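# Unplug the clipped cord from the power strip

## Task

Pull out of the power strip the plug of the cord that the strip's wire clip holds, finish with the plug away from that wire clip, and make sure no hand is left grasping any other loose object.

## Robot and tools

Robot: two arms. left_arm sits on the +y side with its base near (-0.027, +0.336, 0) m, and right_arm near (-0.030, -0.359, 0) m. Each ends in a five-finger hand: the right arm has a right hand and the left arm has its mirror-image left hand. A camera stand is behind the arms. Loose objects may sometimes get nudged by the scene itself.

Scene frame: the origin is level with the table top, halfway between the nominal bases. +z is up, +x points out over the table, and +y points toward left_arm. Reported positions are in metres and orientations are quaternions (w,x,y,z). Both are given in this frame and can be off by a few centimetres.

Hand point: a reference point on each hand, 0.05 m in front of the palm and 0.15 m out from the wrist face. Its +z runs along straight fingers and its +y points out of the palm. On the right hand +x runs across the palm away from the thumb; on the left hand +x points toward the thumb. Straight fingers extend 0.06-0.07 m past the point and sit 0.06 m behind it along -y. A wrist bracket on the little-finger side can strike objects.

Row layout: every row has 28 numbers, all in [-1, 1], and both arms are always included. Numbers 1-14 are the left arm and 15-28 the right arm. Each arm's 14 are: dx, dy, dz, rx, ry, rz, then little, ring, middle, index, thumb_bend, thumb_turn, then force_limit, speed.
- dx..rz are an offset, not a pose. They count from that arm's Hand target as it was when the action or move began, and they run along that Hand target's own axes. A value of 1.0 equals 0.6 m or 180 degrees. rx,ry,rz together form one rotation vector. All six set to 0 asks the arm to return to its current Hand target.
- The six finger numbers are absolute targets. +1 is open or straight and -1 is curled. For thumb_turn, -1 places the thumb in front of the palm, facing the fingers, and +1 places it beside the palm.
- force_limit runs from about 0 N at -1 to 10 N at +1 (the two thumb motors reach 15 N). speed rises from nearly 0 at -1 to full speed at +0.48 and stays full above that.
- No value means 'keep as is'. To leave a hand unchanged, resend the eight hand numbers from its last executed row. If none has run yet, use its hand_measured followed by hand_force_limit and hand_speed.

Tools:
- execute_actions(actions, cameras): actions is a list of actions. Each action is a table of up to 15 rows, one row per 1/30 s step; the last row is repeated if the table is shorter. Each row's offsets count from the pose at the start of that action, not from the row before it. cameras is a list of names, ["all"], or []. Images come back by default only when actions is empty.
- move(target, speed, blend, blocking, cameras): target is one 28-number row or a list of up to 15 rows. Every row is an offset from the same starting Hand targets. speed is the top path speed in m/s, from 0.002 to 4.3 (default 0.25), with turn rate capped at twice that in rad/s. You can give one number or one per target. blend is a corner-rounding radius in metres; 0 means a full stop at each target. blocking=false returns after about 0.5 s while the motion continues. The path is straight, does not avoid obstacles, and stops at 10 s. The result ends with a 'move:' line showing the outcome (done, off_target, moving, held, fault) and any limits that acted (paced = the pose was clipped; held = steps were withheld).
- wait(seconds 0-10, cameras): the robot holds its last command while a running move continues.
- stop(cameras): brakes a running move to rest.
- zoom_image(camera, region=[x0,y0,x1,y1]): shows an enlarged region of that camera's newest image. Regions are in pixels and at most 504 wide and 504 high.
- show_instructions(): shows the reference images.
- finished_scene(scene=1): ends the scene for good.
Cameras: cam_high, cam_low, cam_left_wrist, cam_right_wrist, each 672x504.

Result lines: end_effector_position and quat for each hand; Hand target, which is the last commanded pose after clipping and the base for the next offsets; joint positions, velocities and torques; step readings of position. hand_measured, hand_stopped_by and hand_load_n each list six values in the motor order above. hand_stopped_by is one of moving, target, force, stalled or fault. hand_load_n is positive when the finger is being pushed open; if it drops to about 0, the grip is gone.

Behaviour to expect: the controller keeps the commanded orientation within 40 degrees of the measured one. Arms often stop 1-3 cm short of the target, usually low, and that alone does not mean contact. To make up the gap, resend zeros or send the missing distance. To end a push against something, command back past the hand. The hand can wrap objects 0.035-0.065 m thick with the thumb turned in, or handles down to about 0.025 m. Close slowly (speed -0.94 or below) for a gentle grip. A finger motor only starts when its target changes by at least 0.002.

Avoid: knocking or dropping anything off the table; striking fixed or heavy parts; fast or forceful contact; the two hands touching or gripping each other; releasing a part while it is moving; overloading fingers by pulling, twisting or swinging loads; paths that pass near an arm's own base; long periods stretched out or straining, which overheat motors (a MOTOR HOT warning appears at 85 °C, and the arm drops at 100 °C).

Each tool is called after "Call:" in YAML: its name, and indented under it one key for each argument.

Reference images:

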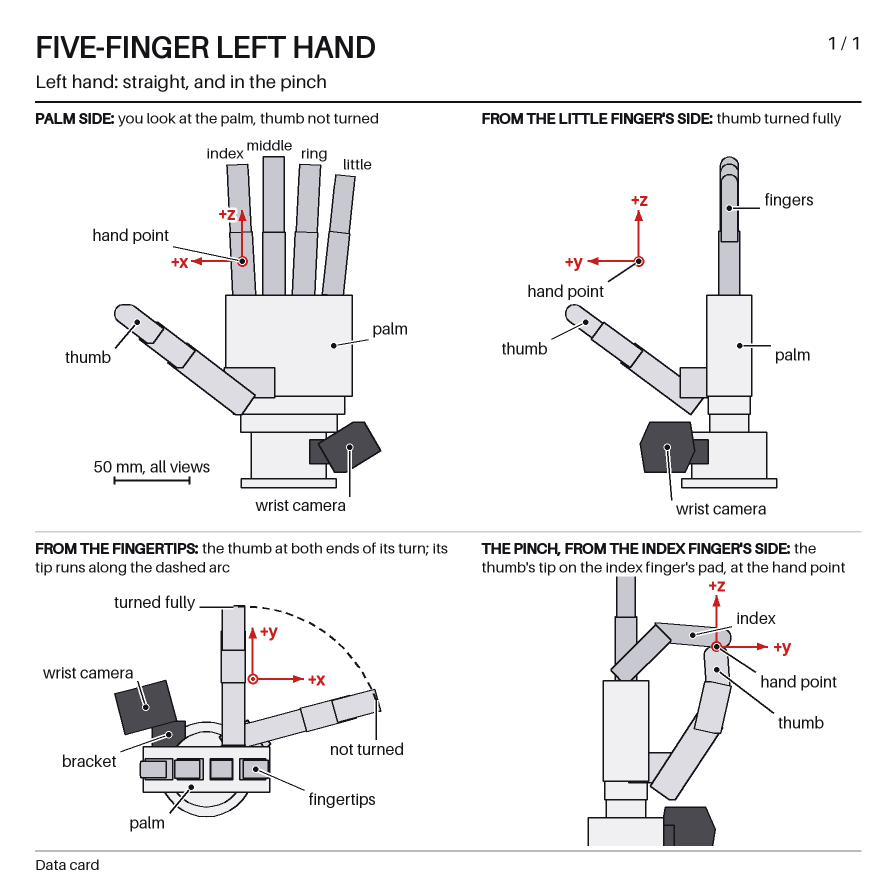

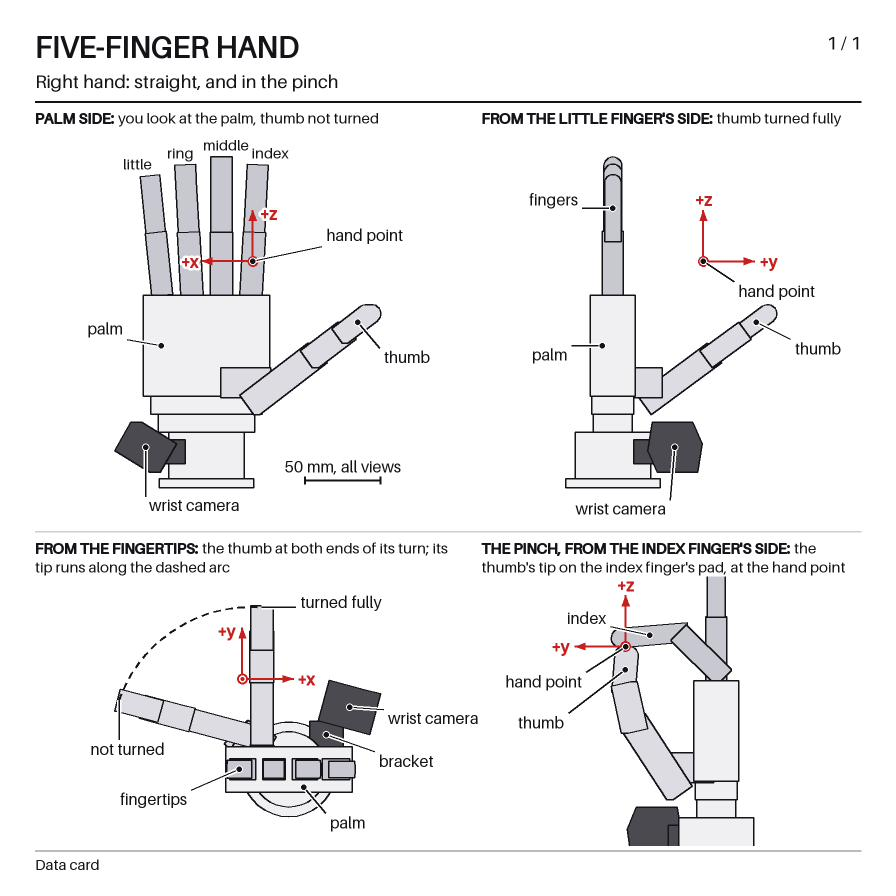

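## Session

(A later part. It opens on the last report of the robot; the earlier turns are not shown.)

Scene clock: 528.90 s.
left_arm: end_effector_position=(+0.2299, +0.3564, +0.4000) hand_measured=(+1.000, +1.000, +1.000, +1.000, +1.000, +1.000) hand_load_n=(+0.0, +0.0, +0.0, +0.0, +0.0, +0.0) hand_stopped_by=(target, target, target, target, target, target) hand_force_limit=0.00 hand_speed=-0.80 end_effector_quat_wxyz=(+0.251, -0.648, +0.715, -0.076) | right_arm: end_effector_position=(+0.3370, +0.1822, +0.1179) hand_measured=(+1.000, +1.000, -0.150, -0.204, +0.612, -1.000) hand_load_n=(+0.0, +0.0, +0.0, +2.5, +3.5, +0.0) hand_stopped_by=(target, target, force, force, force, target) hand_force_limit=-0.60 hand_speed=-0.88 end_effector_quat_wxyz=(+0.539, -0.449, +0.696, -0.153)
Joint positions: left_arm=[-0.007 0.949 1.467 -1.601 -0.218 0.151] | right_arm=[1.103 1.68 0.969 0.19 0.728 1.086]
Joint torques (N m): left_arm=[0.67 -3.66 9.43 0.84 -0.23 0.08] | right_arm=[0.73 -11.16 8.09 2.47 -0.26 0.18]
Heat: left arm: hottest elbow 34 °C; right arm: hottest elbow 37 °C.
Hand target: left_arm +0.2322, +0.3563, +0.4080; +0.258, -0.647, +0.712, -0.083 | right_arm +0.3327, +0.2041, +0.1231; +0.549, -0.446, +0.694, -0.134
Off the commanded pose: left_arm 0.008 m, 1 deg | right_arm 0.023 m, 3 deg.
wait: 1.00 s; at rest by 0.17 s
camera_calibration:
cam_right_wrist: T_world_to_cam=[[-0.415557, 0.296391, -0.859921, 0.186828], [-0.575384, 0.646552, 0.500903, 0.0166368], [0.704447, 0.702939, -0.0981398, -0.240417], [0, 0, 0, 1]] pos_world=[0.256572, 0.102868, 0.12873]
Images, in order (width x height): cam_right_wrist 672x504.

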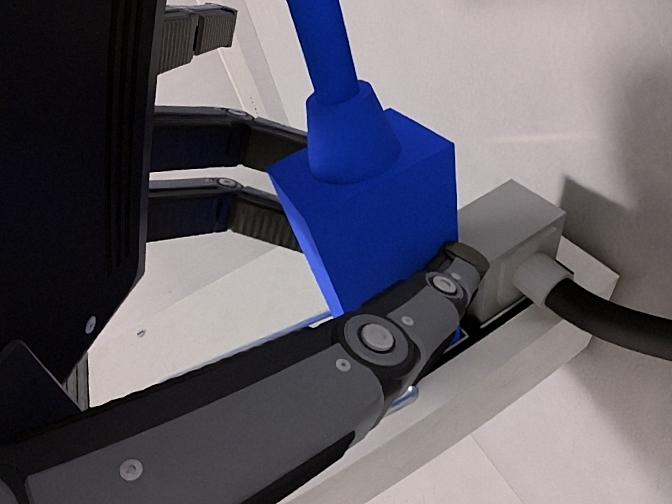

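Call:
move:
  target:
    - [0,0,0,0,0,0,1,1,1,1,1,1,0,-0.8,0,0,0,0,0,0,1,1,0.1,0.1,1,-1,-0.6,-0.6]
    - [0,0,0,0,0,0,1,1,1,1,1,1,0,-0.8,-0.0043,0.005,-0.022,0,0,0,1,1,0.1,0.1,1,-1,-0.6,-0.6]
  cameras: ["cam_right_wrist"]
  speed: 0.08

Scene clock: 542.20 s.
left_arm: end_effector_position=(+0.2299, +0.3564, +0.4000) hand_measured=(+1.000, +1.000, +1.000, +1.000, +1.000, +1.000) hand_load_n=(+0.0, +0.0, +0.0, +0.0, +0.0, +0.0) hand_stopped_by=(target, target, target, target, target, target) hand_force_limit=0.00 hand_speed=-0.80 end_effector_quat_wxyz=(+0.251, -0.648, +0.715, -0.076) | right_arm: end_effector_position=(+0.3345, +0.1832, +0.1193) hand_measured=(+1.000, +1.000, +0.100, +0.100, +1.000, -1.000) hand_load_n=(+0.0, +0.0, +0.0, +0.0, +0.0, +0.0) hand_stopped_by=(target, target, target, target, target, target) hand_force_limit=-0.60 hand_speed=-0.60 end_effector_quat_wxyz=(+0.541, -0.444, +0.697, -0.156)
Joint positions: left_arm=[-0.007 0.949 1.467 -1.601 -0.218 0.151] | right_arm=[1.113 1.68 0.969 0.19 0.748 1.096]
Joint torques (N m): left_arm=[0.62 -3.72 9.43 0.83 -0.23 0.08] | right_arm=[1.9 -12.69 7.25 1.65 -0.24 0.25]
Heat: left arm: hottest elbow 34 °C; right arm: hottest elbow 37 °C.
Hand target: left_arm +0.2322, +0.3563, +0.4080; +0.258, -0.647, +0.712, -0.083 | right_arm +0.3197, +0.2037, +0.1275; +0.549, -0.446, +0.694, -0.134
Off the commanded pose: left_arm 0.008 m, 1 deg | right_arm 0.027 m, 3 deg.
move: off_target (right_arm)
camera_calibration:
cam_right_wrist: T_world_to_cam=[[-0.40694, 0.304324, -0.861271, 0.182557], [-0.571566, 0.650654, 0.499962, 0.0119395], [0.712539, 0.695727, -0.0908354, -0.241452], [0, 0, 0, 1]] pos_world=[0.253158, 0.10466, 0.129329]
Images, in order (width x height): cam_right_wrist 672x504.

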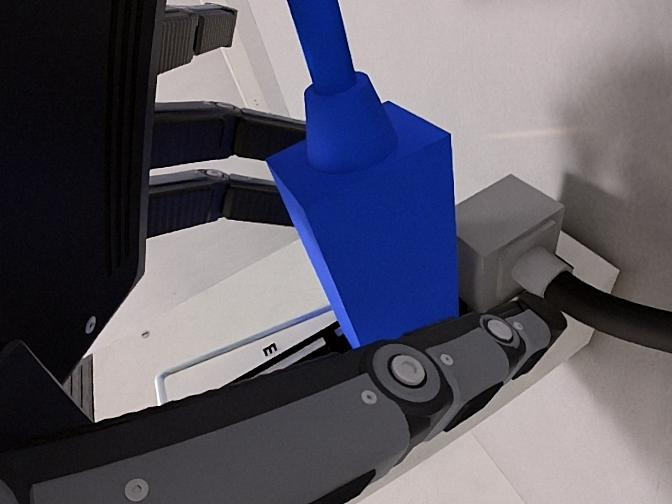

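Call:
move:
  target: [0,0,0,0,0,0,1,1,1,1,1,1,0,-0.8,-0.0085,0.002,-0.0253,0,0,0,1,1,0.1,0.1,1,-1,-0.6,-0.6]
  cameras: ["cam_right_wrist"]
  speed: 0.08

Scene clock: 551.27 s.
left_arm: end_effector_position=(+0.2299, +0.3564, +0.4000) hand_measured=(+1.000, +1.000, +1.000, +1.000, +1.000, +1.000) hand_load_n=(+0.0, +0.0, +0.0, +0.0, +0.0, +0.0) hand_stopped_by=(target, target, target, target, target, target) hand_force_limit=0.00 hand_speed=-0.80 end_effector_quat_wxyz=(+0.251, -0.648, +0.715, -0.076) | right_arm: end_effector_position=(+0.3299, +0.1818, +0.1210) hand_measured=(+1.000, +1.000, +0.100, +0.100, +1.000, -1.000) hand_load_n=(+0.5, +0.0, +0.0, +0.0, +0.0, +0.0) hand_stopped_by=(target, target, target, target, target, target) hand_force_limit=-0.60 hand_speed=-0.60 end_effector_quat_wxyz=(+0.539, -0.441, +0.699, -0.162)
Joint positions: left_arm=[-0.007 0.949 1.467 -1.601 -0.218 0.151] | right_arm=[1.126 1.672 0.969 0.166 0.772 1.111]
Joint torques (N m): left_arm=[0.73 -3.72 9.44 0.8 -0.23 0.08] | right_arm=[3.19 -14.39 6.71 1.28 -0.33 0.25]
Heat: left arm: hottest elbow 34 °C; right arm: hottest elbow 37 °C.
Hand target: left_arm +0.2322, +0.3563, +0.4080; +0.258, -0.647, +0.712, -0.083 | right_arm +0.3056, +0.2037, +0.1354; +0.549, -0.446, +0.694, -0.134
Off the commanded pose: left_arm 0.008 m, 1 deg | right_arm 0.036 m, 4 deg.
move: off_target (right_arm)
camera_calibration:
cam_right_wrist: T_world_to_cam=[[-0.402465, 0.30501, -0.863128, 0.181131], [-0.562412, 0.661553, 0.496023, 0.00481107], [0.722298, 0.685066, -0.0947109, -0.237777], [0, 0, 0, 1]] pos_world=[0.24735, 0.104464, 0.131433]
Images, in order (width x height): cam_right_wrist 672x504.

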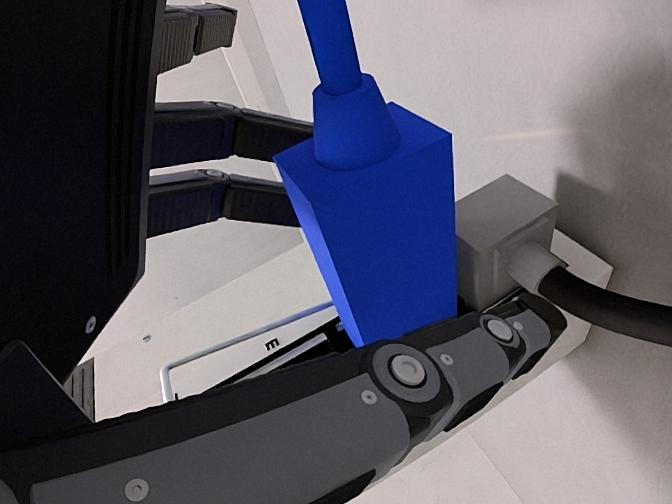

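Call:
move:
  target: [0,0,0,0,0,0,1,1,1,1,1,1,0,-0.8,0.0032,-0.0045,0.0165,0,0,0,1,1,0.4,0.4,1,-1,-0.6,-0.6]
  cameras: ["cam_right_wrist"]
  speed: 0.08

Scene clock: 560.20 s.
left_arm: end_effector_position=(+0.2299, +0.3564, +0.4000) hand_measured=(+1.000, +1.000, +1.000, +1.000, +1.000, +1.000) hand_load_n=(+0.0, +0.0, +0.0, +0.0, -0.5, +0.0) hand_stopped_by=(target, target, target, target, target, target) hand_force_limit=0.00 hand_speed=-0.80 end_effector_quat_wxyz=(+0.251, -0.648, +0.715, -0.076) | right_arm: end_effector_position=(+0.3286, +0.1833, +0.1205) hand_measured=(+1.000, +1.000, +0.400, +0.400, +1.000, -1.000) hand_load_n=(+0.5, +0.0, +0.0, +0.0, +0.0, +0.0) hand_stopped_by=(target, target, target, target, target, target) hand_force_limit=-0.60 hand_speed=-0.60 end_effector_quat_wxyz=(+0.539, -0.443, +0.699, -0.158)
Joint positions: left_arm=[-0.007 0.949 1.467 -1.601 -0.218 0.151] | right_arm=[1.126 1.672 0.969 0.165 0.762 1.112]
Joint torques (N m): left_arm=[0.67 -3.66 9.43 0.81 -0.23 0.08] | right_arm=[1.61 -13.1 7.34 1.98 -0.49 0.12]
Heat: left arm: hottest elbow 34 °C; right arm: hottest elbow 36 °C.
Hand target: left_arm +0.2322, +0.3563, +0.4080; +0.258, -0.647, +0.712, -0.083 | right_arm +0.3157, +0.2037, +0.1324; +0.549, -0.446, +0.694, -0.134
Off the commanded pose: left_arm 0.008 m, 1 deg | right_arm 0.027 m, 3 deg.
move: off_target (right_arm)
camera_calibration:
cam_right_wrist: T_world_to_cam=[[-0.409205, 0.303793, -0.860384, 0.181906], [-0.56541, 0.655661, 0.50042, 0.00483425], [0.716145, 0.691244, -0.0965321, -0.236811], [0, 0, 0, 1]] pos_world=[0.246761, 0.105263, 0.13123]
Images, in order (width x height): cam_right_wrist 672x504.

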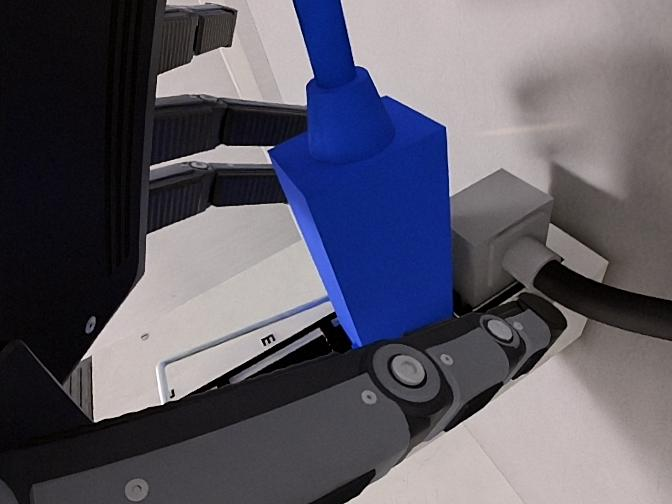

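Call:
move:
  target: [0,0,0,0,0,0,1,1,1,1,1,1,0,-0.8,0,0,0,0,0,0,1,1,-0.1,-0.1,-0.4,-1,-0.6,-0.88]
  cameras: ["cam_right_wrist"]
  speed: 0.08

Scene clock: 568.03 s.
left_arm: end_effector_position=(+0.2299, +0.3564, +0.4000) hand_measured=(+1.000, +1.000, +1.000, +1.000, +1.000, +1.000) hand_load_n=(+0.0, +0.0, +0.0, +0.0, +0.0, +0.0) hand_stopped_by=(target, target, target, target, target, target) hand_force_limit=0.00 hand_speed=-0.80 end_effector_quat_wxyz=(+0.251, -0.648, +0.715, -0.076) | right_arm: end_effector_position=(+0.3285, +0.1833, +0.1205) hand_measured=(+1.000, +1.000, -0.090, -0.100, +0.504, -1.000) hand_load_n=(+0.0, +0.0, +2.5, +0.5, +3.5, +0.0) hand_stopped_by=(target, target, force, target, force, target) hand_force_limit=-0.60 hand_speed=-0.88 end_effector_quat_wxyz=(+0.539, -0.443, +0.699, -0.157)
Joint positions: left_arm=[-0.007 0.949 1.467 -1.601 -0.218 0.151] | right_arm=[1.126 1.672 0.969 0.165 0.762 1.112]
Joint torques (N m): left_arm=[0.67 -3.72 9.44 0.81 -0.23 0.08] | right_arm=[1.67 -13.22 7.24 1.95 -0.49 0.13]
Heat: left arm: hottest elbow 34 °C; right arm: hottest elbow 36 °C.
Hand target: left_arm +0.2322, +0.3563, +0.4080; +0.258, -0.647, +0.712, -0.083 | right_arm +0.3157, +0.2037, +0.1324; +0.549, -0.446, +0.694, -0.134
Off the commanded pose: left_arm 0.008 m, 1 deg | right_arm 0.027 m, 3 deg.
move: off_target (right_arm)
camera_calibration:
cam_right_wrist: T_world_to_cam=[[-0.409462, 0.30381, -0.860256, 0.18191], [-0.565535, 0.655385, 0.500639, 0.00480928], [0.715898, 0.691498, -0.0965404, -0.236704], [0, 0, 0, 1]] pos_world=[0.246661, 0.105263, 0.13123]
Images, in order (width x height): cam_right_wrist 672x504.

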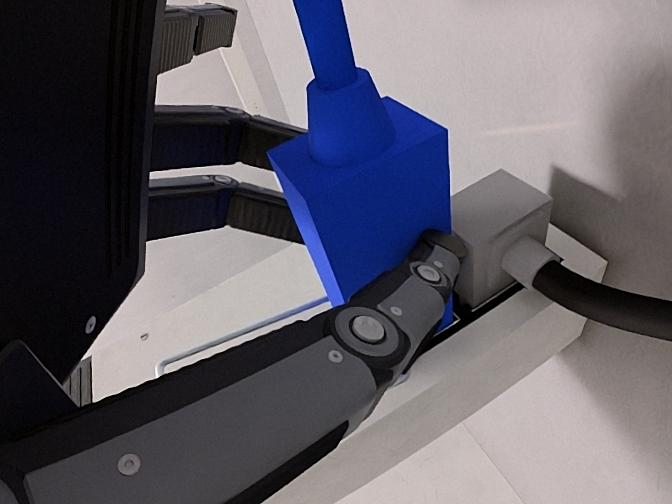

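Call:
zoom_image:
  camera: "cam_right_wrist"
  region: [260, 80, 580, 360]

Scaled by 1.575 from the camera's 672x504 image, which has a finer 960x720 frame.

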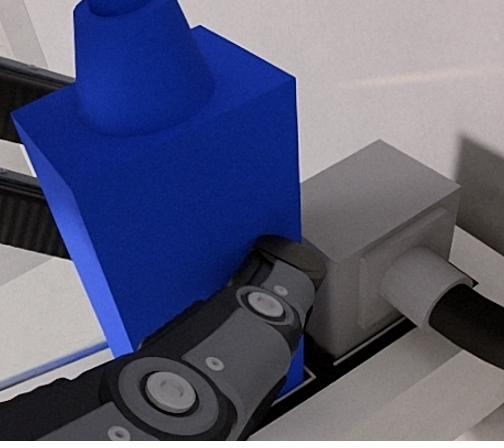

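Call:
move:
  target:
    - [0,0,0,0,0,0,1,1,1,1,1,1,0,-0.8,0,0,0,0,0,0,1,1,0.3,0.3,0.9,-1,-0.6,-0.5]
    - [0,0,0,0,0,0,1,1,1,1,1,1,0,-0.8,-0.015,-0.0158,-0.0084,0,0,0,1,1,0.3,0.3,0.9,-1,-0.6,-0.5]
  cameras: ["cam_right_wrist"]
  speed: 0.08

Scene clock: 577.73 s.
left_arm: end_effector_position=(+0.2299, +0.3564, +0.4000) hand_measured=(+1.000, +1.000, +1.000, +1.000, +1.000, +1.000) hand_load_n=(+0.0, +0.0, +0.0, +0.0, +0.0, +0.0) hand_stopped_by=(target, target, target, target, target, target) hand_force_limit=0.00 hand_speed=-0.80 end_effector_quat_wxyz=(+0.251, -0.648, +0.715, -0.076) | right_arm: end_effector_position=(+0.3271, +0.1807, +0.1218) hand_measured=(+1.000, +1.000, +0.300, +0.300, +0.900, -1.000) hand_load_n=(+0.5, -0.5, +0.0, +0.0, +0.0, +0.0) hand_stopped_by=(target, target, target, target, target, target) hand_force_limit=-0.60 hand_speed=-0.50 end_effector_quat_wxyz=(+0.534, -0.447, +0.700, -0.160)
Joint positions: left_arm=[-0.007 0.949 1.467 -1.601 -0.218 0.151] | right_arm=[1.126 1.662 0.969 0.142 0.762 1.112]
Joint torques (N m): left_arm=[0.67 -3.72 9.43 0.81 -0.23 0.07] | right_arm=[1.44 -14.56 8.18 1.33 -0.48 0.13]
Heat: left arm: hottest elbow 34 °C; right arm: hottest elbow 36 °C.
Hand target: left_arm +0.2322, +0.3563, +0.4080; +0.258, -0.647, +0.712, -0.083 | right_arm +0.3158, +0.2037, +0.1464; +0.549, -0.446, +0.694, -0.134
Off the commanded pose: left_arm 0.008 m, 1 deg | right_arm 0.036 m, 4 deg.
move: off_target (right_arm)
camera_calibration:
cam_right_wrist: T_world_to_cam=[[-0.414449, 0.294016, -0.86127, 0.186784], [-0.56285, 0.660862, 0.496449, 0.00379885], [0.715145, 0.690519, -0.108407, -0.232006], [0, 0, 0, 1]] pos_world=[0.245468, 0.102776, 0.133834]
Images, in order (width x height): cam_right_wrist 672x504.

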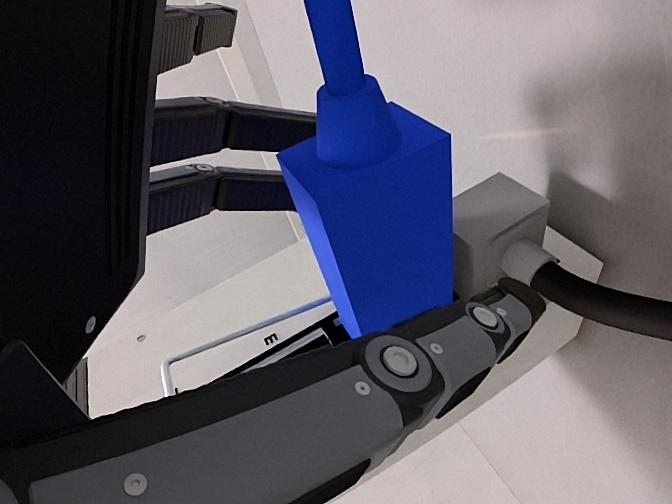

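Call:
move:
  target: [0,0,0,0,0,0,1,1,1,1,1,1,0,-0.8,-0.014,-0.015,-0.009,0,0,0,1,1,0.3,0.3,0.9,-1,-0.6,-0.5]
  cameras: ["cam_right_wrist"]
  speed: 0.08

Scene clock: 581.20 s.
left_arm: end_effector_position=(+0.2299, +0.3564, +0.4000) hand_measured=(+1.000, +1.000, +1.000, +1.000, +1.000, +1.000) hand_load_n=(+0.0, +0.0, +0.0, +0.0, +0.0, +0.0) hand_stopped_by=(target, target, target, target, target, target) hand_force_limit=0.00 hand_speed=-0.80 end_effector_quat_wxyz=(+0.251, -0.648, +0.715, -0.076) | right_arm: end_effector_position=(+0.3258, +0.1782, +0.1291) hand_measured=(+1.000, +1.000, +0.300, +0.300, +0.900, -1.000) hand_load_n=(+0.5, +0.0, +0.0, +0.0, +0.0, +0.0) hand_stopped_by=(target, target, target, target, target, target) hand_force_limit=-0.60 hand_speed=-0.50 end_effector_quat_wxyz=(+0.530, -0.450, +0.700, -0.162)
Joint positions: left_arm=[-0.007 0.949 1.467 -1.601 -0.218 0.151] | right_arm=[1.126 1.641 0.974 0.106 0.761 1.112]
Joint torques (N m): left_arm=[0.67 -3.66 9.44 0.81 -0.23 0.08] | right_arm=[1.55 -14.56 8.92 1.4 -0.45 0.11]
Heat: left arm: hottest elbow 34 °C; right arm: hottest elbow 36 °C.
Hand target: left_arm +0.2322, +0.3563, +0.4080; +0.258, -0.647, +0.712, -0.083 | right_arm +0.3152, +0.2034, +0.1598; +0.549, -0.446, +0.694, -0.134
Off the commanded pose: left_arm 0.008 m, 1 deg | right_arm 0.041 m, 4 deg.
move: off_target (right_arm)
camera_calibration:
cam_right_wrist: T_world_to_cam=[[-0.418758, 0.285638, -0.862005, 0.196214], [-0.560675, 0.665383, 0.492858, 0.0000694452], [0.714342, 0.689693, -0.118484, -0.226739], [0, 0, 0, 1]] pos_world=[0.244175, 0.100288, 0.142238]
Images, in order (width x height): cam_right_wrist 672x504.

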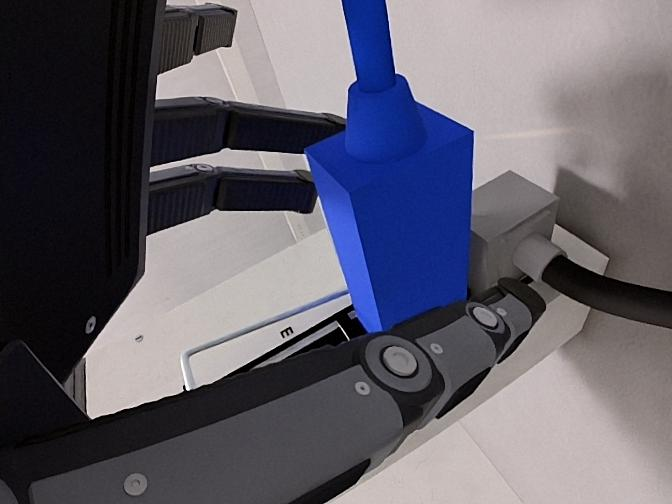

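Call:
move:
  target: [0,0,0,0,0,0,1,1,1,1,1,1,0,-0.8,0,0,0,0,0,0,1,1,-0.25,-0.25,-0.4,-1,-0.6,-0.88]
  cameras: ["cam_right_wrist"]
  speed: 0.08

Call:
zoom_image:
  camera: "cam_right_wrist"
  region: [260, 80, 580, 360]

Scene clock: 588.57 s.
left_arm: end_effector_position=(+0.2299, +0.3564, +0.4000) hand_measured=(+1.000, +1.000, +1.000, +1.000, +1.000, +1.000) hand_load_n=(+0.0, -0.5, +0.0, +0.0, +0.0, -0.5) hand_stopped_by=(target, target, target, target, target, target) hand_force_limit=0.00 hand_speed=-0.80 end_effector_quat_wxyz=(+0.251, -0.648, +0.715, -0.076) | right_arm: end_effector_position=(+0.3260, +0.1780, +0.1290) hand_measured=(+1.000, +1.000, -0.076, -0.110, +0.488, -1.000) hand_load_n=(+0.5, +0.0, +1.0, +3.5, +3.0, +0.0) hand_stopped_by=(target, target, force, force, force, target) hand_force_limit=-0.60 hand_speed=-0.88 end_effector_quat_wxyz=(+0.530, -0.450, +0.700, -0.162)
Joint positions: left_arm=[-0.007 0.949 1.467 -1.601 -0.218 0.151] | right_arm=[1.125 1.641 0.974 0.105 0.761 1.112]
Joint torques (N m): left_arm=[0.67 -3.72 9.43 0.83 -0.23 0.08] | right_arm=[1.49 -14.74 8.85 1.36 -0.44 0.13]
Heat: left arm: hottest elbow 34 °C; right arm: hottest elbow 37 °C.
Hand target: left_arm +0.2322, +0.3563, +0.4080; +0.258, -0.647, +0.712, -0.083 | right_arm +0.3153, +0.2034, +0.1598; +0.549, -0.446, +0.694, -0.134
Off the commanded pose: left_arm 0.008 m, 1 deg | right_arm 0.041 m, 4 deg.
move: off_target (right_arm)
camera_calibration:
cam_right_wrist: T_world_to_cam=[[-0.418796, 0.285546, -0.862017, 0.196346], [-0.560367, 0.665713, 0.492763, 0.000152899], [0.714562, 0.689413, -0.118787, -0.226796], [0, 0, 0, 1]] pos_world=[0.244375, 0.100189, 0.142238]
Images, in order (width x height): cam_right_wrist 672x504.

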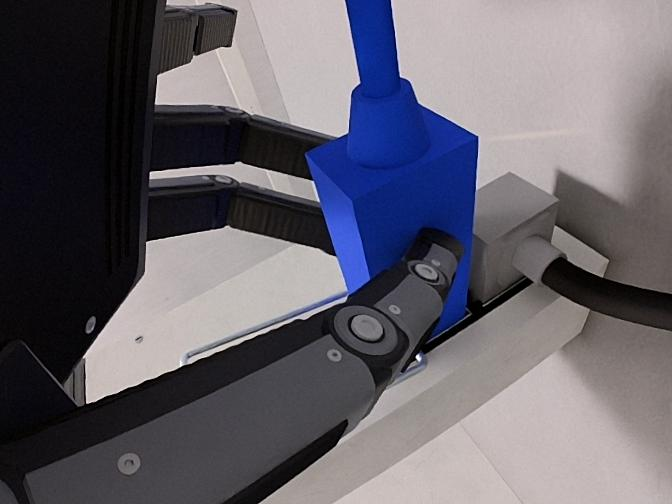

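Scaled by 1.575 from the camera's 672x504 image, which has a finer 960x720 frame.

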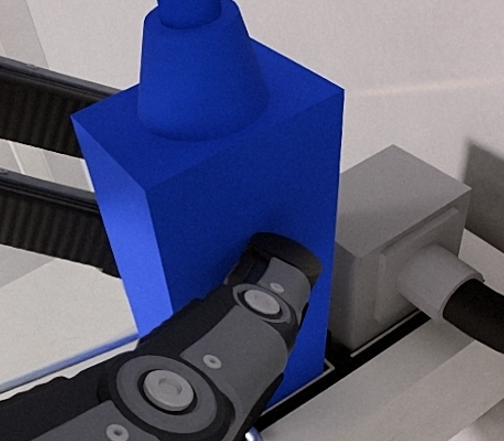

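Call:
move:
  target: [0,0,0,0,0,0,1,1,1,1,1,1,0,-0.8,0,0,0,0,0,0,1,1,-0.4,-0.45,-0.3,-1,0.3,-0.9]
  cameras: ["cam_right_wrist"]
  speed: 0.08

Scene clock: 592.10 s.
left_arm: end_effector_position=(+0.2299, +0.3564, +0.4000) hand_measured=(+1.000, +1.000, +1.000, +1.000, +1.000, +1.000) hand_load_n=(+0.0, +0.0, +0.0, +0.0, +0.0, +0.0) hand_stopped_by=(target, target, target, target, target, target) hand_force_limit=0.00 hand_speed=-0.80 end_effector_quat_wxyz=(+0.251, -0.648, +0.715, -0.076) | right_arm: end_effector_position=(+0.3263, +0.1781, +0.1293) hand_measured=(+1.000, +1.000, -0.100, -0.126, +0.482, -1.000) hand_load_n=(+0.0, +0.0, +8.5, +6.5, +9.0, +0.5) hand_stopped_by=(target, target, force, force, force, target) hand_force_limit=0.30 hand_speed=-0.90 end_effector_quat_wxyz=(+0.530, -0.450, +0.700, -0.162)
Joint positions: left_arm=[-0.007 0.949 1.467 -1.601 -0.218 0.151] | right_arm=[1.125 1.641 0.975 0.105 0.761 1.112]
Joint torques (N m): left_arm=[0.67 -3.72 9.43 0.83 -0.23 0.08] | right_arm=[1.73 -14.68 8.85 1.33 -0.44 0.14]
Heat: left arm: hottest elbow 34 °C; right arm: hottest elbow 37 °C.
Hand target: left_arm +0.2322, +0.3563, +0.4080; +0.258, -0.647, +0.712, -0.083 | right_arm +0.3153, +0.2034, +0.1599; +0.549, -0.446, +0.694, -0.134
Off the commanded pose: left_arm 0.008 m, 1 deg | right_arm 0.041 m, 4 deg.
move: off_target (right_arm)
camera_calibration:
cam_right_wrist: T_world_to_cam=[[-0.418562, 0.285946, -0.861998, 0.196602], [-0.560196, 0.665777, 0.49287, 0.0000434553], [0.714833, 0.689185, -0.118483, -0.22713], [0, 0, 0, 1]] pos_world=[0.244674, 0.100288, 0.142538]
Images, in order (width x height): cam_right_wrist 672x504.

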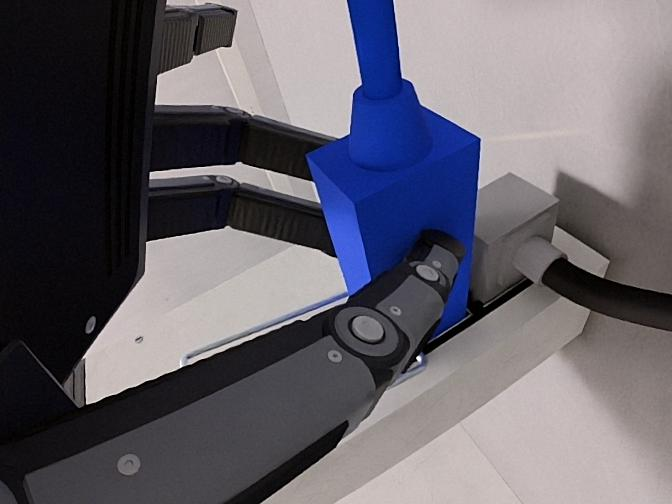

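Call:
move:
  target: [0,0,0,0,0,0,1,1,1,1,1,1,0,-0.8,0.1362,-0.0895,-0.0383,0,0,0,1,1,-0.4,-0.45,-0.3,-1,0.3,-0.9]
  cameras: ["cam_right_wrist","cam_high"]
  speed: 0.06

Scene clock: 598.80 s.
left_arm: end_effector_position=(+0.2299, +0.3564, +0.4000) hand_measured=(+1.000, +1.000, +1.000, +1.000, +1.000, +1.000) hand_load_n=(+0.0, +0.0, +0.0, +0.0, +0.0, +0.0) hand_stopped_by=(target, target, target, target, target, target) hand_force_limit=0.00 hand_speed=-0.80 end_effector_quat_wxyz=(+0.251, -0.648, +0.715, -0.076) | right_arm: end_effector_position=(+0.3120, +0.1083, +0.1405) hand_measured=(+1.000, +1.000, -0.102, -0.126, +0.480, -1.000) hand_load_n=(-0.5, +0.0, +0.0, +0.0, +0.0, +0.0) hand_stopped_by=(target, target, force, force, force, target) hand_force_limit=0.30 hand_speed=-0.90 end_effector_quat_wxyz=(+0.540, -0.455, +0.696, -0.131)
Joint positions: left_arm=[-0.007 0.949 1.467 -1.601 -0.218 0.151] | right_arm=[1.055 1.452 0.762 0.19 0.644 1.071]
Joint torques (N m): left_arm=[0.67 -3.66 9.43 0.83 -0.23 0.08] | right_arm=[-1.73 -11.16 5.79 2.65 0.12 -0.15]
Heat: left arm: hottest elbow 34 °C; right arm: hottest elbow 37 °C.
Hand target: left_arm +0.2322, +0.3563, +0.4080; +0.258, -0.647, +0.712, -0.083 | right_arm +0.3204, +0.1034, +0.1519; +0.549, -0.446, +0.694, -0.134
Off the commanded pose: left_arm 0.008 m, 1 deg | right_arm 0.015 m, 2 deg.
move: off_target (right_arm)
camera_calibration:
cam_right_wrist: T_world_to_cam=[[-0.44314, 0.305085, -0.842941, 0.223075], [-0.583739, 0.615429, 0.529618, 0.0405907], [0.680349, 0.726753, -0.094631, -0.164132], [0, 0, 0, 1]] pos_world=[0.234215, 0.0262455, 0.15101]
Images, in order (width x height): cam_high 672x504, cam_right_wrist 672x504.

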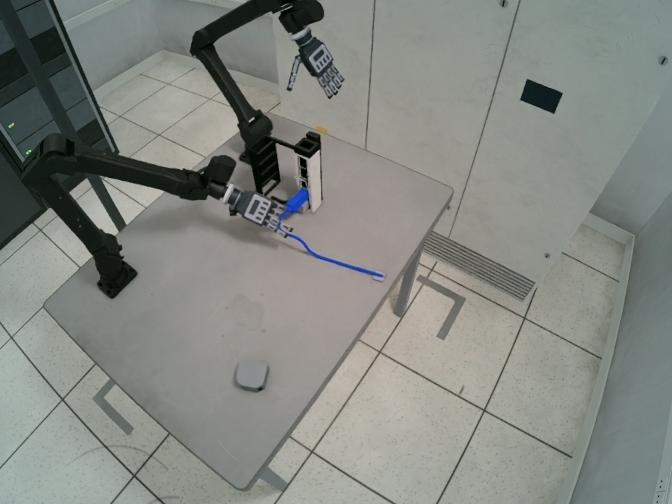

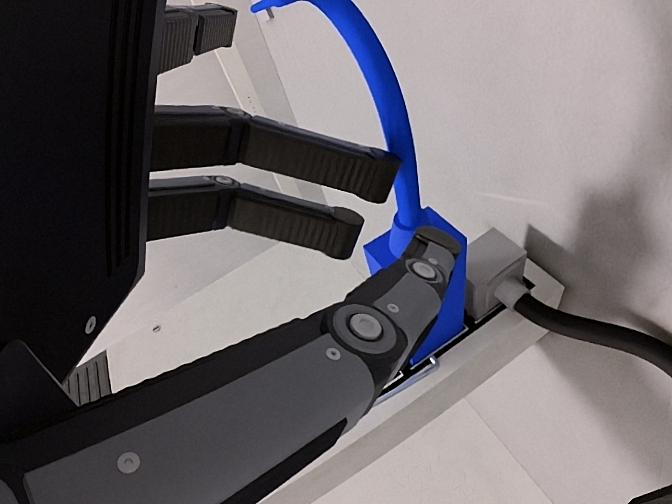

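Call:
move:
  target:
    - [0,0,0,0,0,0,1,1,1,1,1,1,0,-0.8,0,0,0,0,0,0,1,1,0.4,0.4,1,-1,0.3,-0.3]
    - [0,0,0,0,0,0,1,1,1,1,1,1,0,-0.8,-0.035,0.012,0.05,0,0,0,1,1,0.4,0.4,1,-1,0.3,-0.3]
  cameras: ["cam_right_wrist"]
  speed: 0.1

Scene clock: 614.70 s.
left_arm: end_effector_position=(+0.2299, +0.3564, +0.4000) hand_measured=(+1.000, +1.000, +1.000, +1.000, +1.000, +1.000) hand_load_n=(+0.0, +0.0, +0.0, +0.0, -0.5, +0.0) hand_stopped_by=(target, target, target, target, target, target) hand_force_limit=0.00 hand_speed=-0.80 end_effector_quat_wxyz=(+0.251, -0.648, +0.715, -0.076) | right_arm: end_effector_position=(+0.3059, +0.1148, +0.1286) hand_measured=(+1.000, +1.000, +0.398, +0.400, +1.000, -1.000) hand_load_n=(-0.5, +0.0, -8.5, +0.0, +0.0, +0.0) hand_stopped_by=(target, target, target, target, target, target) hand_force_limit=0.30 hand_speed=-0.30 end_effector_quat_wxyz=(+0.532, -0.476, +0.687, -0.137)
Joint positions: left_arm=[-0.007 0.949 1.467 -1.601 -0.218 0.151] | right_arm=[1.068 1.476 0.769 0.19 0.638 1.04]
Joint torques (N m): left_arm=[0.67 -3.66 9.43 0.83 -0.23 0.08] | right_arm=[-3.72 -6.53 11.54 2.7 -0.03 0.11]
Heat: left arm: hottest elbow 34 °C; right arm: hottest elbow 35 °C.
Hand target: left_arm +0.2322, +0.3563, +0.4080; +0.258, -0.647, +0.712, -0.083 | right_arm +0.3435, +0.1327, +0.1497; +0.549, -0.446, +0.694, -0.134
Off the commanded pose: left_arm 0.008 m, 1 deg | right_arm 0.047 m, 4 deg.
move: off_target (right_arm)
camera_calibration:
cam_right_wrist: T_world_to_cam=[[-0.452656, 0.256492, -0.853999, 0.218191], [-0.601811, 0.618832, 0.504847, 0.0477151], [0.657971, 0.742468, -0.125758, -0.156771], [0, 0, 0, 1]] pos_world=[0.230632, 0.0309057, 0.142531]
Images, in order (width x height): cam_right_wrist 672x504.

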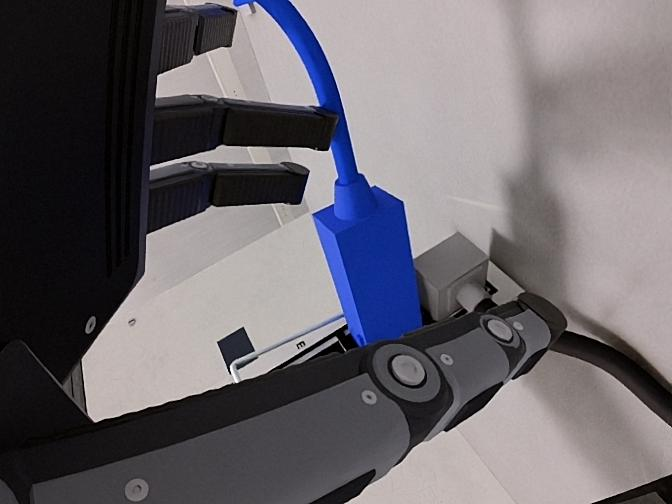

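Call:
move:
  target:
    - [0,0,0,0,0,0,1,1,1,1,1,1,0,-0.8,-0.0313,-0.0533,-0.0768,0,0,0,1,1,0.4,0.4,1,-1,0.3,-0.3]
    - [0,0,0,0,0,0,1,1,1,1,1,1,0,-0.8,-0.044,-0.0573,-0.0467,0,0,0,1,1,0.3,0.3,1,-1,0.3,-0.3]
    - [0,0,0,0,0,0,1,1,1,1,1,1,0,-0.8,-0.0385,0.0295,-0.0022,0,0,0,1,1,0.3,0.3,1,-1,0.3,-0.3]
  cameras: ["cam_right_wrist"]
  speed: 0.1

Scene clock: 626.73 s.
left_arm: end_effector_position=(+0.2299, +0.3564, +0.4000) hand_measured=(+1.000, +1.000, +1.000, +1.000, +1.000, +1.000) hand_load_n=(+0.0, +0.0, +0.0, +0.0, +0.5, +0.0) hand_stopped_by=(target, target, target, target, target, target) hand_force_limit=0.00 hand_speed=-0.80 end_effector_quat_wxyz=(+0.251, -0.648, +0.715, -0.076) | right_arm: end_effector_position=(+0.3300, +0.1384, +0.1338) hand_measured=(+1.000, +1.000, +0.300, +0.300, +1.000, -1.000) hand_load_n=(+0.0, +0.0, +0.0, +0.0, +0.0, +0.0) hand_stopped_by=(target, target, target, target, target, target) hand_force_limit=0.30 hand_speed=-0.30 end_effector_quat_wxyz=(+0.530, -0.459, +0.698, -0.149)
Joint positions: left_arm=[-0.007 0.949 1.467 -1.601 -0.218 0.151] | right_arm=[1.064 1.55 0.873 0.147 0.677 1.066]
Joint torques (N m): left_arm=[0.73 -3.72 9.43 0.83 -0.23 0.08] | right_arm=[0.56 -10.4 8.96 2.71 0.15 0.13]
Heat: left arm: hottest elbow 34 °C; right arm: hottest elbow 36 °C.
Hand target: left_arm +0.2322, +0.3563, +0.4080; +0.258, -0.647, +0.712, -0.083 | right_arm +0.3339, +0.1600, +0.1531; +0.549, -0.446, +0.694, -0.134
Off the commanded pose: left_arm 0.008 m, 1 deg | right_arm 0.029 m, 3 deg.
move: off_target (right_arm); target 2's new numbers were sent with right_arm's hand 0.025 m and 2 deg from that target
camera_calibration:
cam_right_wrist: T_world_to_cam=[[-0.437787, 0.279652, -0.854481, 0.219531], [-0.573179, 0.645407, 0.504891, 0.0318296], [0.692682, 0.710805, -0.12226, -0.196992], [0, 0, 0, 1]] pos_world=[0.250805, 0.0580876, 0.14743]
Images, in order (width x height): cam_right_wrist 672x504.

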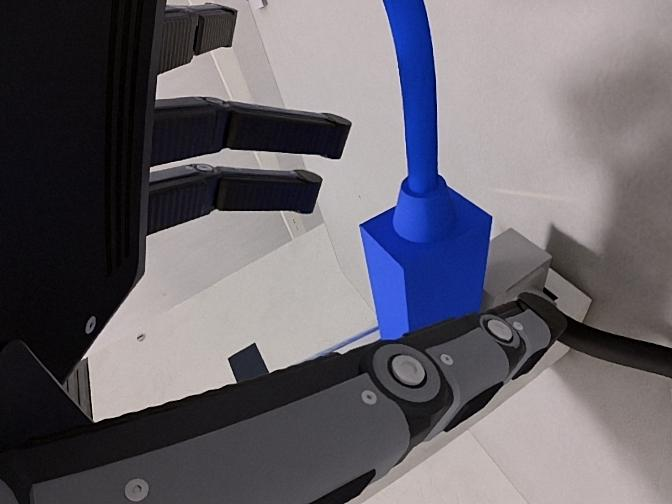

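Call:
move:
  target: [0,0,0,0,0,0,1,1,1,1,1,1,0,-0.8,-0.04,0.0545,0.0376,0,0,0,1,1,0.3,0.3,1,-1,0.3,-0.3]
  cameras: ["cam_right_wrist"]
  speed: 0.08

Scene clock: 635.07 s.
left_arm: end_effector_position=(+0.2299, +0.3564, +0.4000) hand_measured=(+1.000, +1.000, +1.000, +1.000, +1.000, +1.000) hand_load_n=(+0.0, +0.0, +0.0, +0.0, +0.0, -0.5) hand_stopped_by=(target, target, target, target, target, target) hand_force_limit=0.00 hand_speed=-0.80 end_effector_quat_wxyz=(+0.251, -0.648, +0.715, -0.076) | right_arm: end_effector_position=(+0.3353, +0.1823, +0.1192) hand_measured=(+1.000, +1.000, +0.300, +0.300, +1.000, -1.000) hand_load_n=(+0.0, +0.0, +0.0, +0.0, +0.0, +0.0) hand_stopped_by=(target, target, target, target, target, target) hand_force_limit=0.30 hand_speed=-0.30 end_effector_quat_wxyz=(+0.530, -0.460, +0.697, -0.149)
Joint positions: left_arm=[-0.007 0.949 1.467 -1.601 -0.218 0.151] | right_arm=[1.098 1.669 0.979 0.147 0.704 1.087]
Joint torques (N m): left_arm=[0.79 -3.66 9.42 0.83 -0.23 0.08] | right_arm=[0.62 -12.16 8.85 2.66 0.24 0.11]
Heat: left arm: hottest elbow 34 °C; right arm: hottest elbow 37 °C.
Hand target: left_arm +0.2322, +0.3563, +0.4080; +0.258, -0.647, +0.712, -0.083 | right_arm +0.3382, +0.2038, +0.1382; +0.549, -0.446, +0.694, -0.134
Off the commanded pose: left_arm 0.008 m, 1 deg | right_arm 0.029 m, 3 deg.
move: off_target (right_arm)
camera_calibration:
cam_right_wrist: T_world_to_cam=[[-0.438138, 0.27862, -0.854638, 0.197459], [-0.574672, 0.644269, 0.504648, 0.01468], [0.691221, 0.712242, -0.122164, -0.233435], [0, 0, 0, 1]] pos_world=[0.256306, 0.101788, 0.132831]
Images, in order (width x height): cam_right_wrist 672x504.

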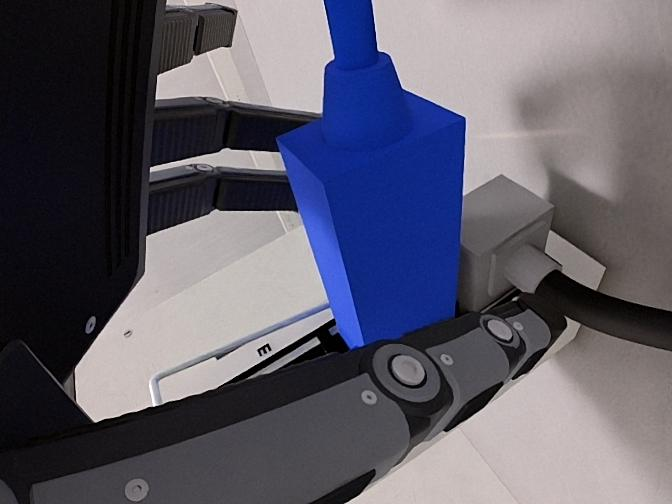

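Call:
move:
  target: [0,0,0,0,0,0,1,1,1,1,1,1,0,-0.8,-0.0232,-0.0063,-0.0468,0,0,0,1,1,0.3,0.3,1,-1,0.3,-0.3]
  cameras: ["cam_right_wrist"]
  speed: 0.08

Scene clock: 640.57 s.
left_arm: end_effector_position=(+0.2299, +0.3564, +0.4000) hand_measured=(+1.000, +1.000, +1.000, +1.000, +1.000, +1.000) hand_load_n=(+0.0, +0.0, +0.0, +0.0, +0.0, +0.0) hand_stopped_by=(target, target, target, target, target, target) hand_force_limit=0.00 hand_speed=-0.80 end_effector_quat_wxyz=(+0.251, -0.648, +0.715, -0.076) | right_arm: end_effector_position=(+0.3156, +0.1876, +0.1298) hand_measured=(+1.000, +1.000, +0.300, +0.300, +1.000, -1.000) hand_load_n=(+0.0, -0.5, +0.0, +0.0, +0.0, +0.0) hand_stopped_by=(target, target, target, target, target, target) hand_force_limit=0.30 hand_speed=-0.30 end_effector_quat_wxyz=(+0.531, -0.459, +0.696, -0.149)
Joint positions: left_arm=[-0.007 0.949 1.467 -1.601 -0.218 0.151] | right_arm=[1.14 1.642 0.979 0.105 0.741 1.113]
Joint torques (N m): left_arm=[0.67 -3.72 9.43 0.81 -0.22 0.08] | right_arm=[0.26 -14.39 8.8 1.39 0.25 0.11]
Heat: left arm: hottest elbow 34 °C; right arm: hottest elbow 38 °C.
Hand target: left_arm +0.2322, +0.3563, +0.4080; +0.258, -0.647, +0.712, -0.083 | right_arm +0.3154, +0.2036, +0.1597; +0.549, -0.446, +0.694, -0.134
Off the commanded pose: left_arm 0.008 m, 1 deg | right_arm 0.034 m, 3 deg.
move: off_target (right_arm)
camera_calibration:
cam_right_wrist: T_world_to_cam=[[-0.435457, 0.279119, -0.855844, 0.195552], [-0.576703, 0.64351, 0.503298, -0.00445019], [0.691224, 0.712733, -0.119252, -0.222813], [0, 0, 0, 1]] pos_world=[0.236602, 0.107087, 0.143031]
Images, in order (width x height): cam_right_wrist 672x504.

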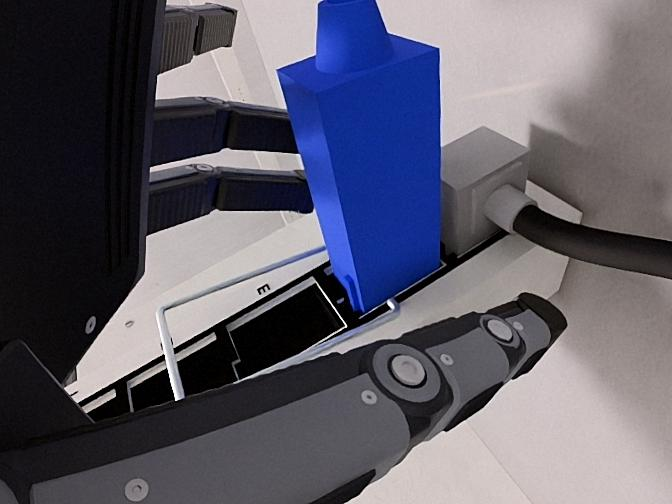

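Call:
move:
  target: [0,0,0,0,0,0,1,1,1,1,1,1,0,-0.8,0.0278,0.004,0.0078,0,0,0,1,1,0.35,0.35,1,-1,0.3,-0.3]
  cameras: ["cam_right_wrist"]
  speed: 0.08

Scene clock: 650.80 s.
left_arm: end_effector_position=(+0.2299, +0.3564, +0.4000) hand_measured=(+1.000, +1.000, +1.000, +1.000, +1.000, +1.000) hand_load_n=(+0.0, +0.0, +0.0, +0.0, +0.0, +0.0) hand_stopped_by=(target, target, target, target, target, target) hand_force_limit=0.00 hand_speed=-0.80 end_effector_quat_wxyz=(+0.251, -0.648, +0.715, -0.076) | right_arm: end_effector_position=(+0.3157, +0.1911, +0.1339) hand_measured=(+1.000, +1.000, +0.350, +0.350, +1.000, -1.000) hand_load_n=(+0.0, -0.5, +0.0, +0.0, +0.0, +0.0) hand_stopped_by=(target, target, target, target, target, target) hand_force_limit=0.30 hand_speed=-0.30 end_effector_quat_wxyz=(+0.538, -0.456, +0.695, -0.141)
Joint positions: left_arm=[-0.007 0.949 1.467 -1.601 -0.218 0.151] | right_arm=[1.14 1.642 0.979 0.124 0.734 1.114]
Joint torques (N m): left_arm=[0.62 -3.72 9.43 0.83 -0.23 0.08] | right_arm=[-0.73 -13.51 6.15 2.66 0.09 0.03]
Heat: left arm: hottest elbow 34 °C; right arm: hottest elbow 38 °C.
Hand target: left_arm +0.2322, +0.3563, +0.4080; +0.258, -0.647, +0.712, -0.083 | right_arm +0.3184, +0.1937, +0.1457; +0.549, -0.446, +0.694, -0.134
Off the commanded pose: left_arm 0.008 m, 1 deg | right_arm 0.012 m, 2 deg.
move: off_target (right_arm)
camera_calibration:
cam_right_wrist: T_world_to_cam=[[-0.43324, 0.293545, -0.852135, 0.194219], [-0.582833, 0.629927, 0.51332, -0.00556282], [0.687466, 0.719043, -0.101822, -0.227209], [0, 0, 0, 1]] pos_world=[0.237099, 0.109865, 0.145222]
Images, in order (width x height): cam_right_wrist 672x504.

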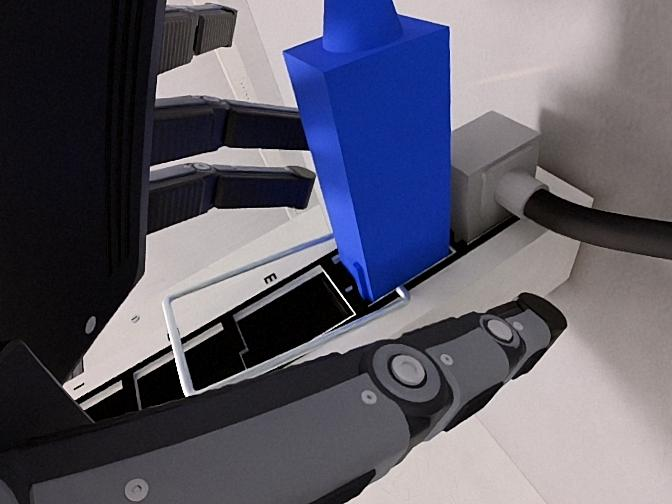

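Call:
move:
  target: [0,0,0,0,0,0,1,1,1,1,1,1,0,-0.8,0.0388,0.0135,0.0072,0,0,0,1,1,0.35,0.35,1,-1,0.3,-0.3]
  cameras: ["cam_right_wrist"]
  speed: 0.08

Scene clock: 657.83 s.
left_arm: end_effector_position=(+0.2299, +0.3564, +0.4000) hand_measured=(+1.000, +1.000, +1.000, +1.000, +1.000, +1.000) hand_load_n=(+0.0, +0.0, +0.0, +0.0, +0.0, +0.0) hand_stopped_by=(target, target, target, target, target, target) hand_force_limit=0.00 hand_speed=-0.80 end_effector_quat_wxyz=(+0.251, -0.648, +0.715, -0.076) | right_arm: end_effector_position=(+0.3099, +0.1829, +0.1222) hand_measured=(+1.000, +1.000, +0.350, +0.350, +1.000, -1.000) hand_load_n=(+0.0, +0.0, +0.0, +0.0, +0.0, +0.0) hand_stopped_by=(target, target, target, target, target, target) hand_force_limit=0.30 hand_speed=-0.30 end_effector_quat_wxyz=(+0.545, -0.453, +0.693, -0.133)
Joint positions: left_arm=[-0.007 0.949 1.467 -1.601 -0.218 0.151] | right_arm=[1.14 1.642 0.925 0.198 0.724 1.114]
Joint torques (N m): left_arm=[0.67 -3.66 9.43 0.81 -0.23 0.08] | right_arm=[-1.2 -12.1 5.94 2.59 0.08 -0.03]
Heat: left arm: hottest elbow 34 °C; right arm: hottest elbow 38 °C.
Hand target: left_arm +0.2322, +0.3563, +0.4080; +0.258, -0.647, +0.712, -0.083 | right_arm +0.3183, +0.1818, +0.1237; +0.549, -0.446, +0.694, -0.134
Off the commanded pose: left_arm 0.008 m, 1 deg | right_arm 0.009 m, 1 deg.
move: done
camera_calibration:
cam_right_wrist: T_world_to_cam=[[-0.43208, 0.307278, -0.847872, 0.180718], [-0.590167, 0.614555, 0.523474, 0.00604241], [0.681916, 0.726569, -0.0841916, -0.220332], [0, 0, 0, 1]] pos_world=[0.231899, 0.100843, 0.131512]
Images, in order (width x height): cam_right_wrist 672x504.

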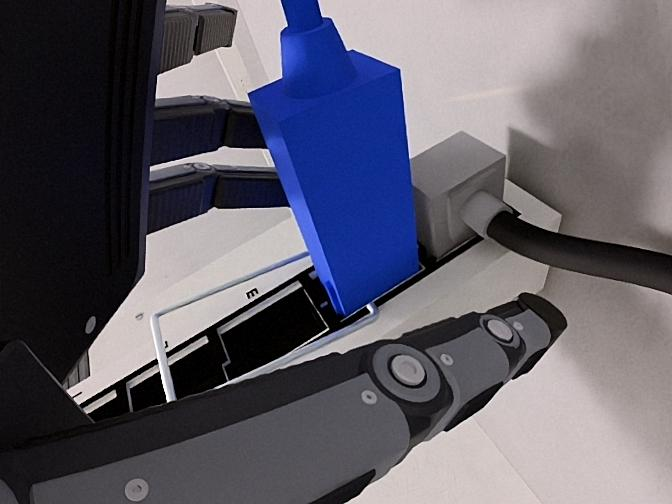

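Call:
move:
  target: [0,0,0,0,0,0,1,1,1,1,1,1,0,-0.8,0,0,0,0,0,0,1,1,0.0,0.0,-0.6,-1,-0.6,-0.85]
  cameras: ["cam_right_wrist"]
  speed: 0.08

Call:
zoom_image:
  camera: "cam_right_wrist"
  region: [140, 20, 560, 400]

Scene clock: 666.67 s.
left_arm: end_effector_position=(+0.2299, +0.3564, +0.4000) hand_measured=(+1.000, +1.000, +1.000, +1.000, +1.000, +1.000) hand_load_n=(+0.0, +0.0, +0.0, +0.0, +0.0, +0.0) hand_stopped_by=(target, target, target, target, target, target) hand_force_limit=0.00 hand_speed=-0.80 end_effector_quat_wxyz=(+0.251, -0.648, +0.715, -0.076) | right_arm: end_effector_position=(+0.3140, +0.1812, +0.1231) hand_measured=(+1.000, +1.000, +0.158, +0.130, +0.100, -1.000) hand_load_n=(+0.0, +0.0, +0.0, +3.0, +3.5, +0.0) hand_stopped_by=(target, target, force, force, force, target) hand_force_limit=-0.60 hand_speed=-0.85 end_effector_quat_wxyz=(+0.546, -0.449, +0.695, -0.134)
Joint positions: left_arm=[-0.007 0.949 1.467 -1.601 -0.218 0.151] | right_arm=[1.133 1.642 0.925 0.204 0.723 1.114]
Joint torques (N m): left_arm=[0.67 -3.72 9.43 0.83 -0.23 0.08] | right_arm=[-0.79 -11.81 5.94 2.59 0.1 -0.03]
Heat: left arm: hottest elbow 34 °C; right arm: hottest elbow 37 °C.
Hand target: left_arm +0.2322, +0.3563, +0.4080; +0.258, -0.647, +0.712, -0.083 | right_arm +0.3183, +0.1818, +0.1238; +0.549, -0.446, +0.694, -0.134
Off the commanded pose: left_arm 0.008 m, 1 deg | right_arm 0.004 m, 1 deg.
move: done
camera_calibration:
cam_right_wrist: T_world_to_cam=[[-0.428529, 0.314069, -0.847186, 0.181376], [-0.587024, 0.616007, 0.525299, 0.00757203], [0.686852, 0.722424, -0.0796104, -0.223226], [0, 0, 0, 1]] pos_world=[0.235493, 0.099635, 0.13191]
Images, in order (width x height): cam_right_wrist 672x504.

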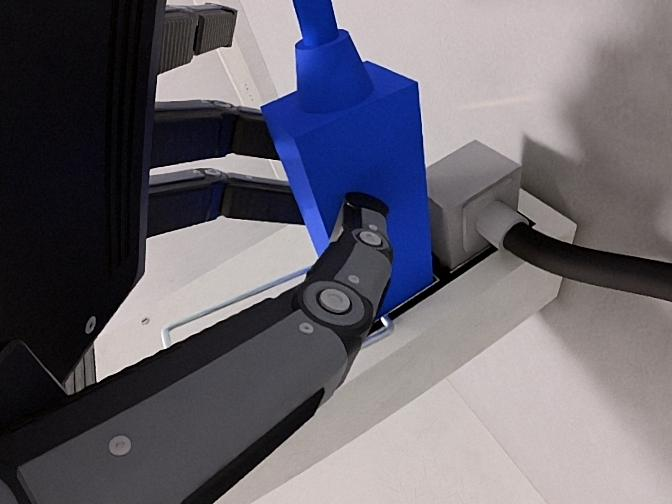

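Scaled by 1.200 from the camera's 672x504 image, which has a finer 960x720 frame.

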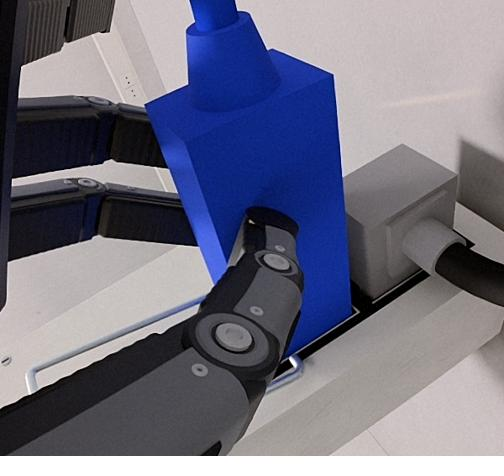

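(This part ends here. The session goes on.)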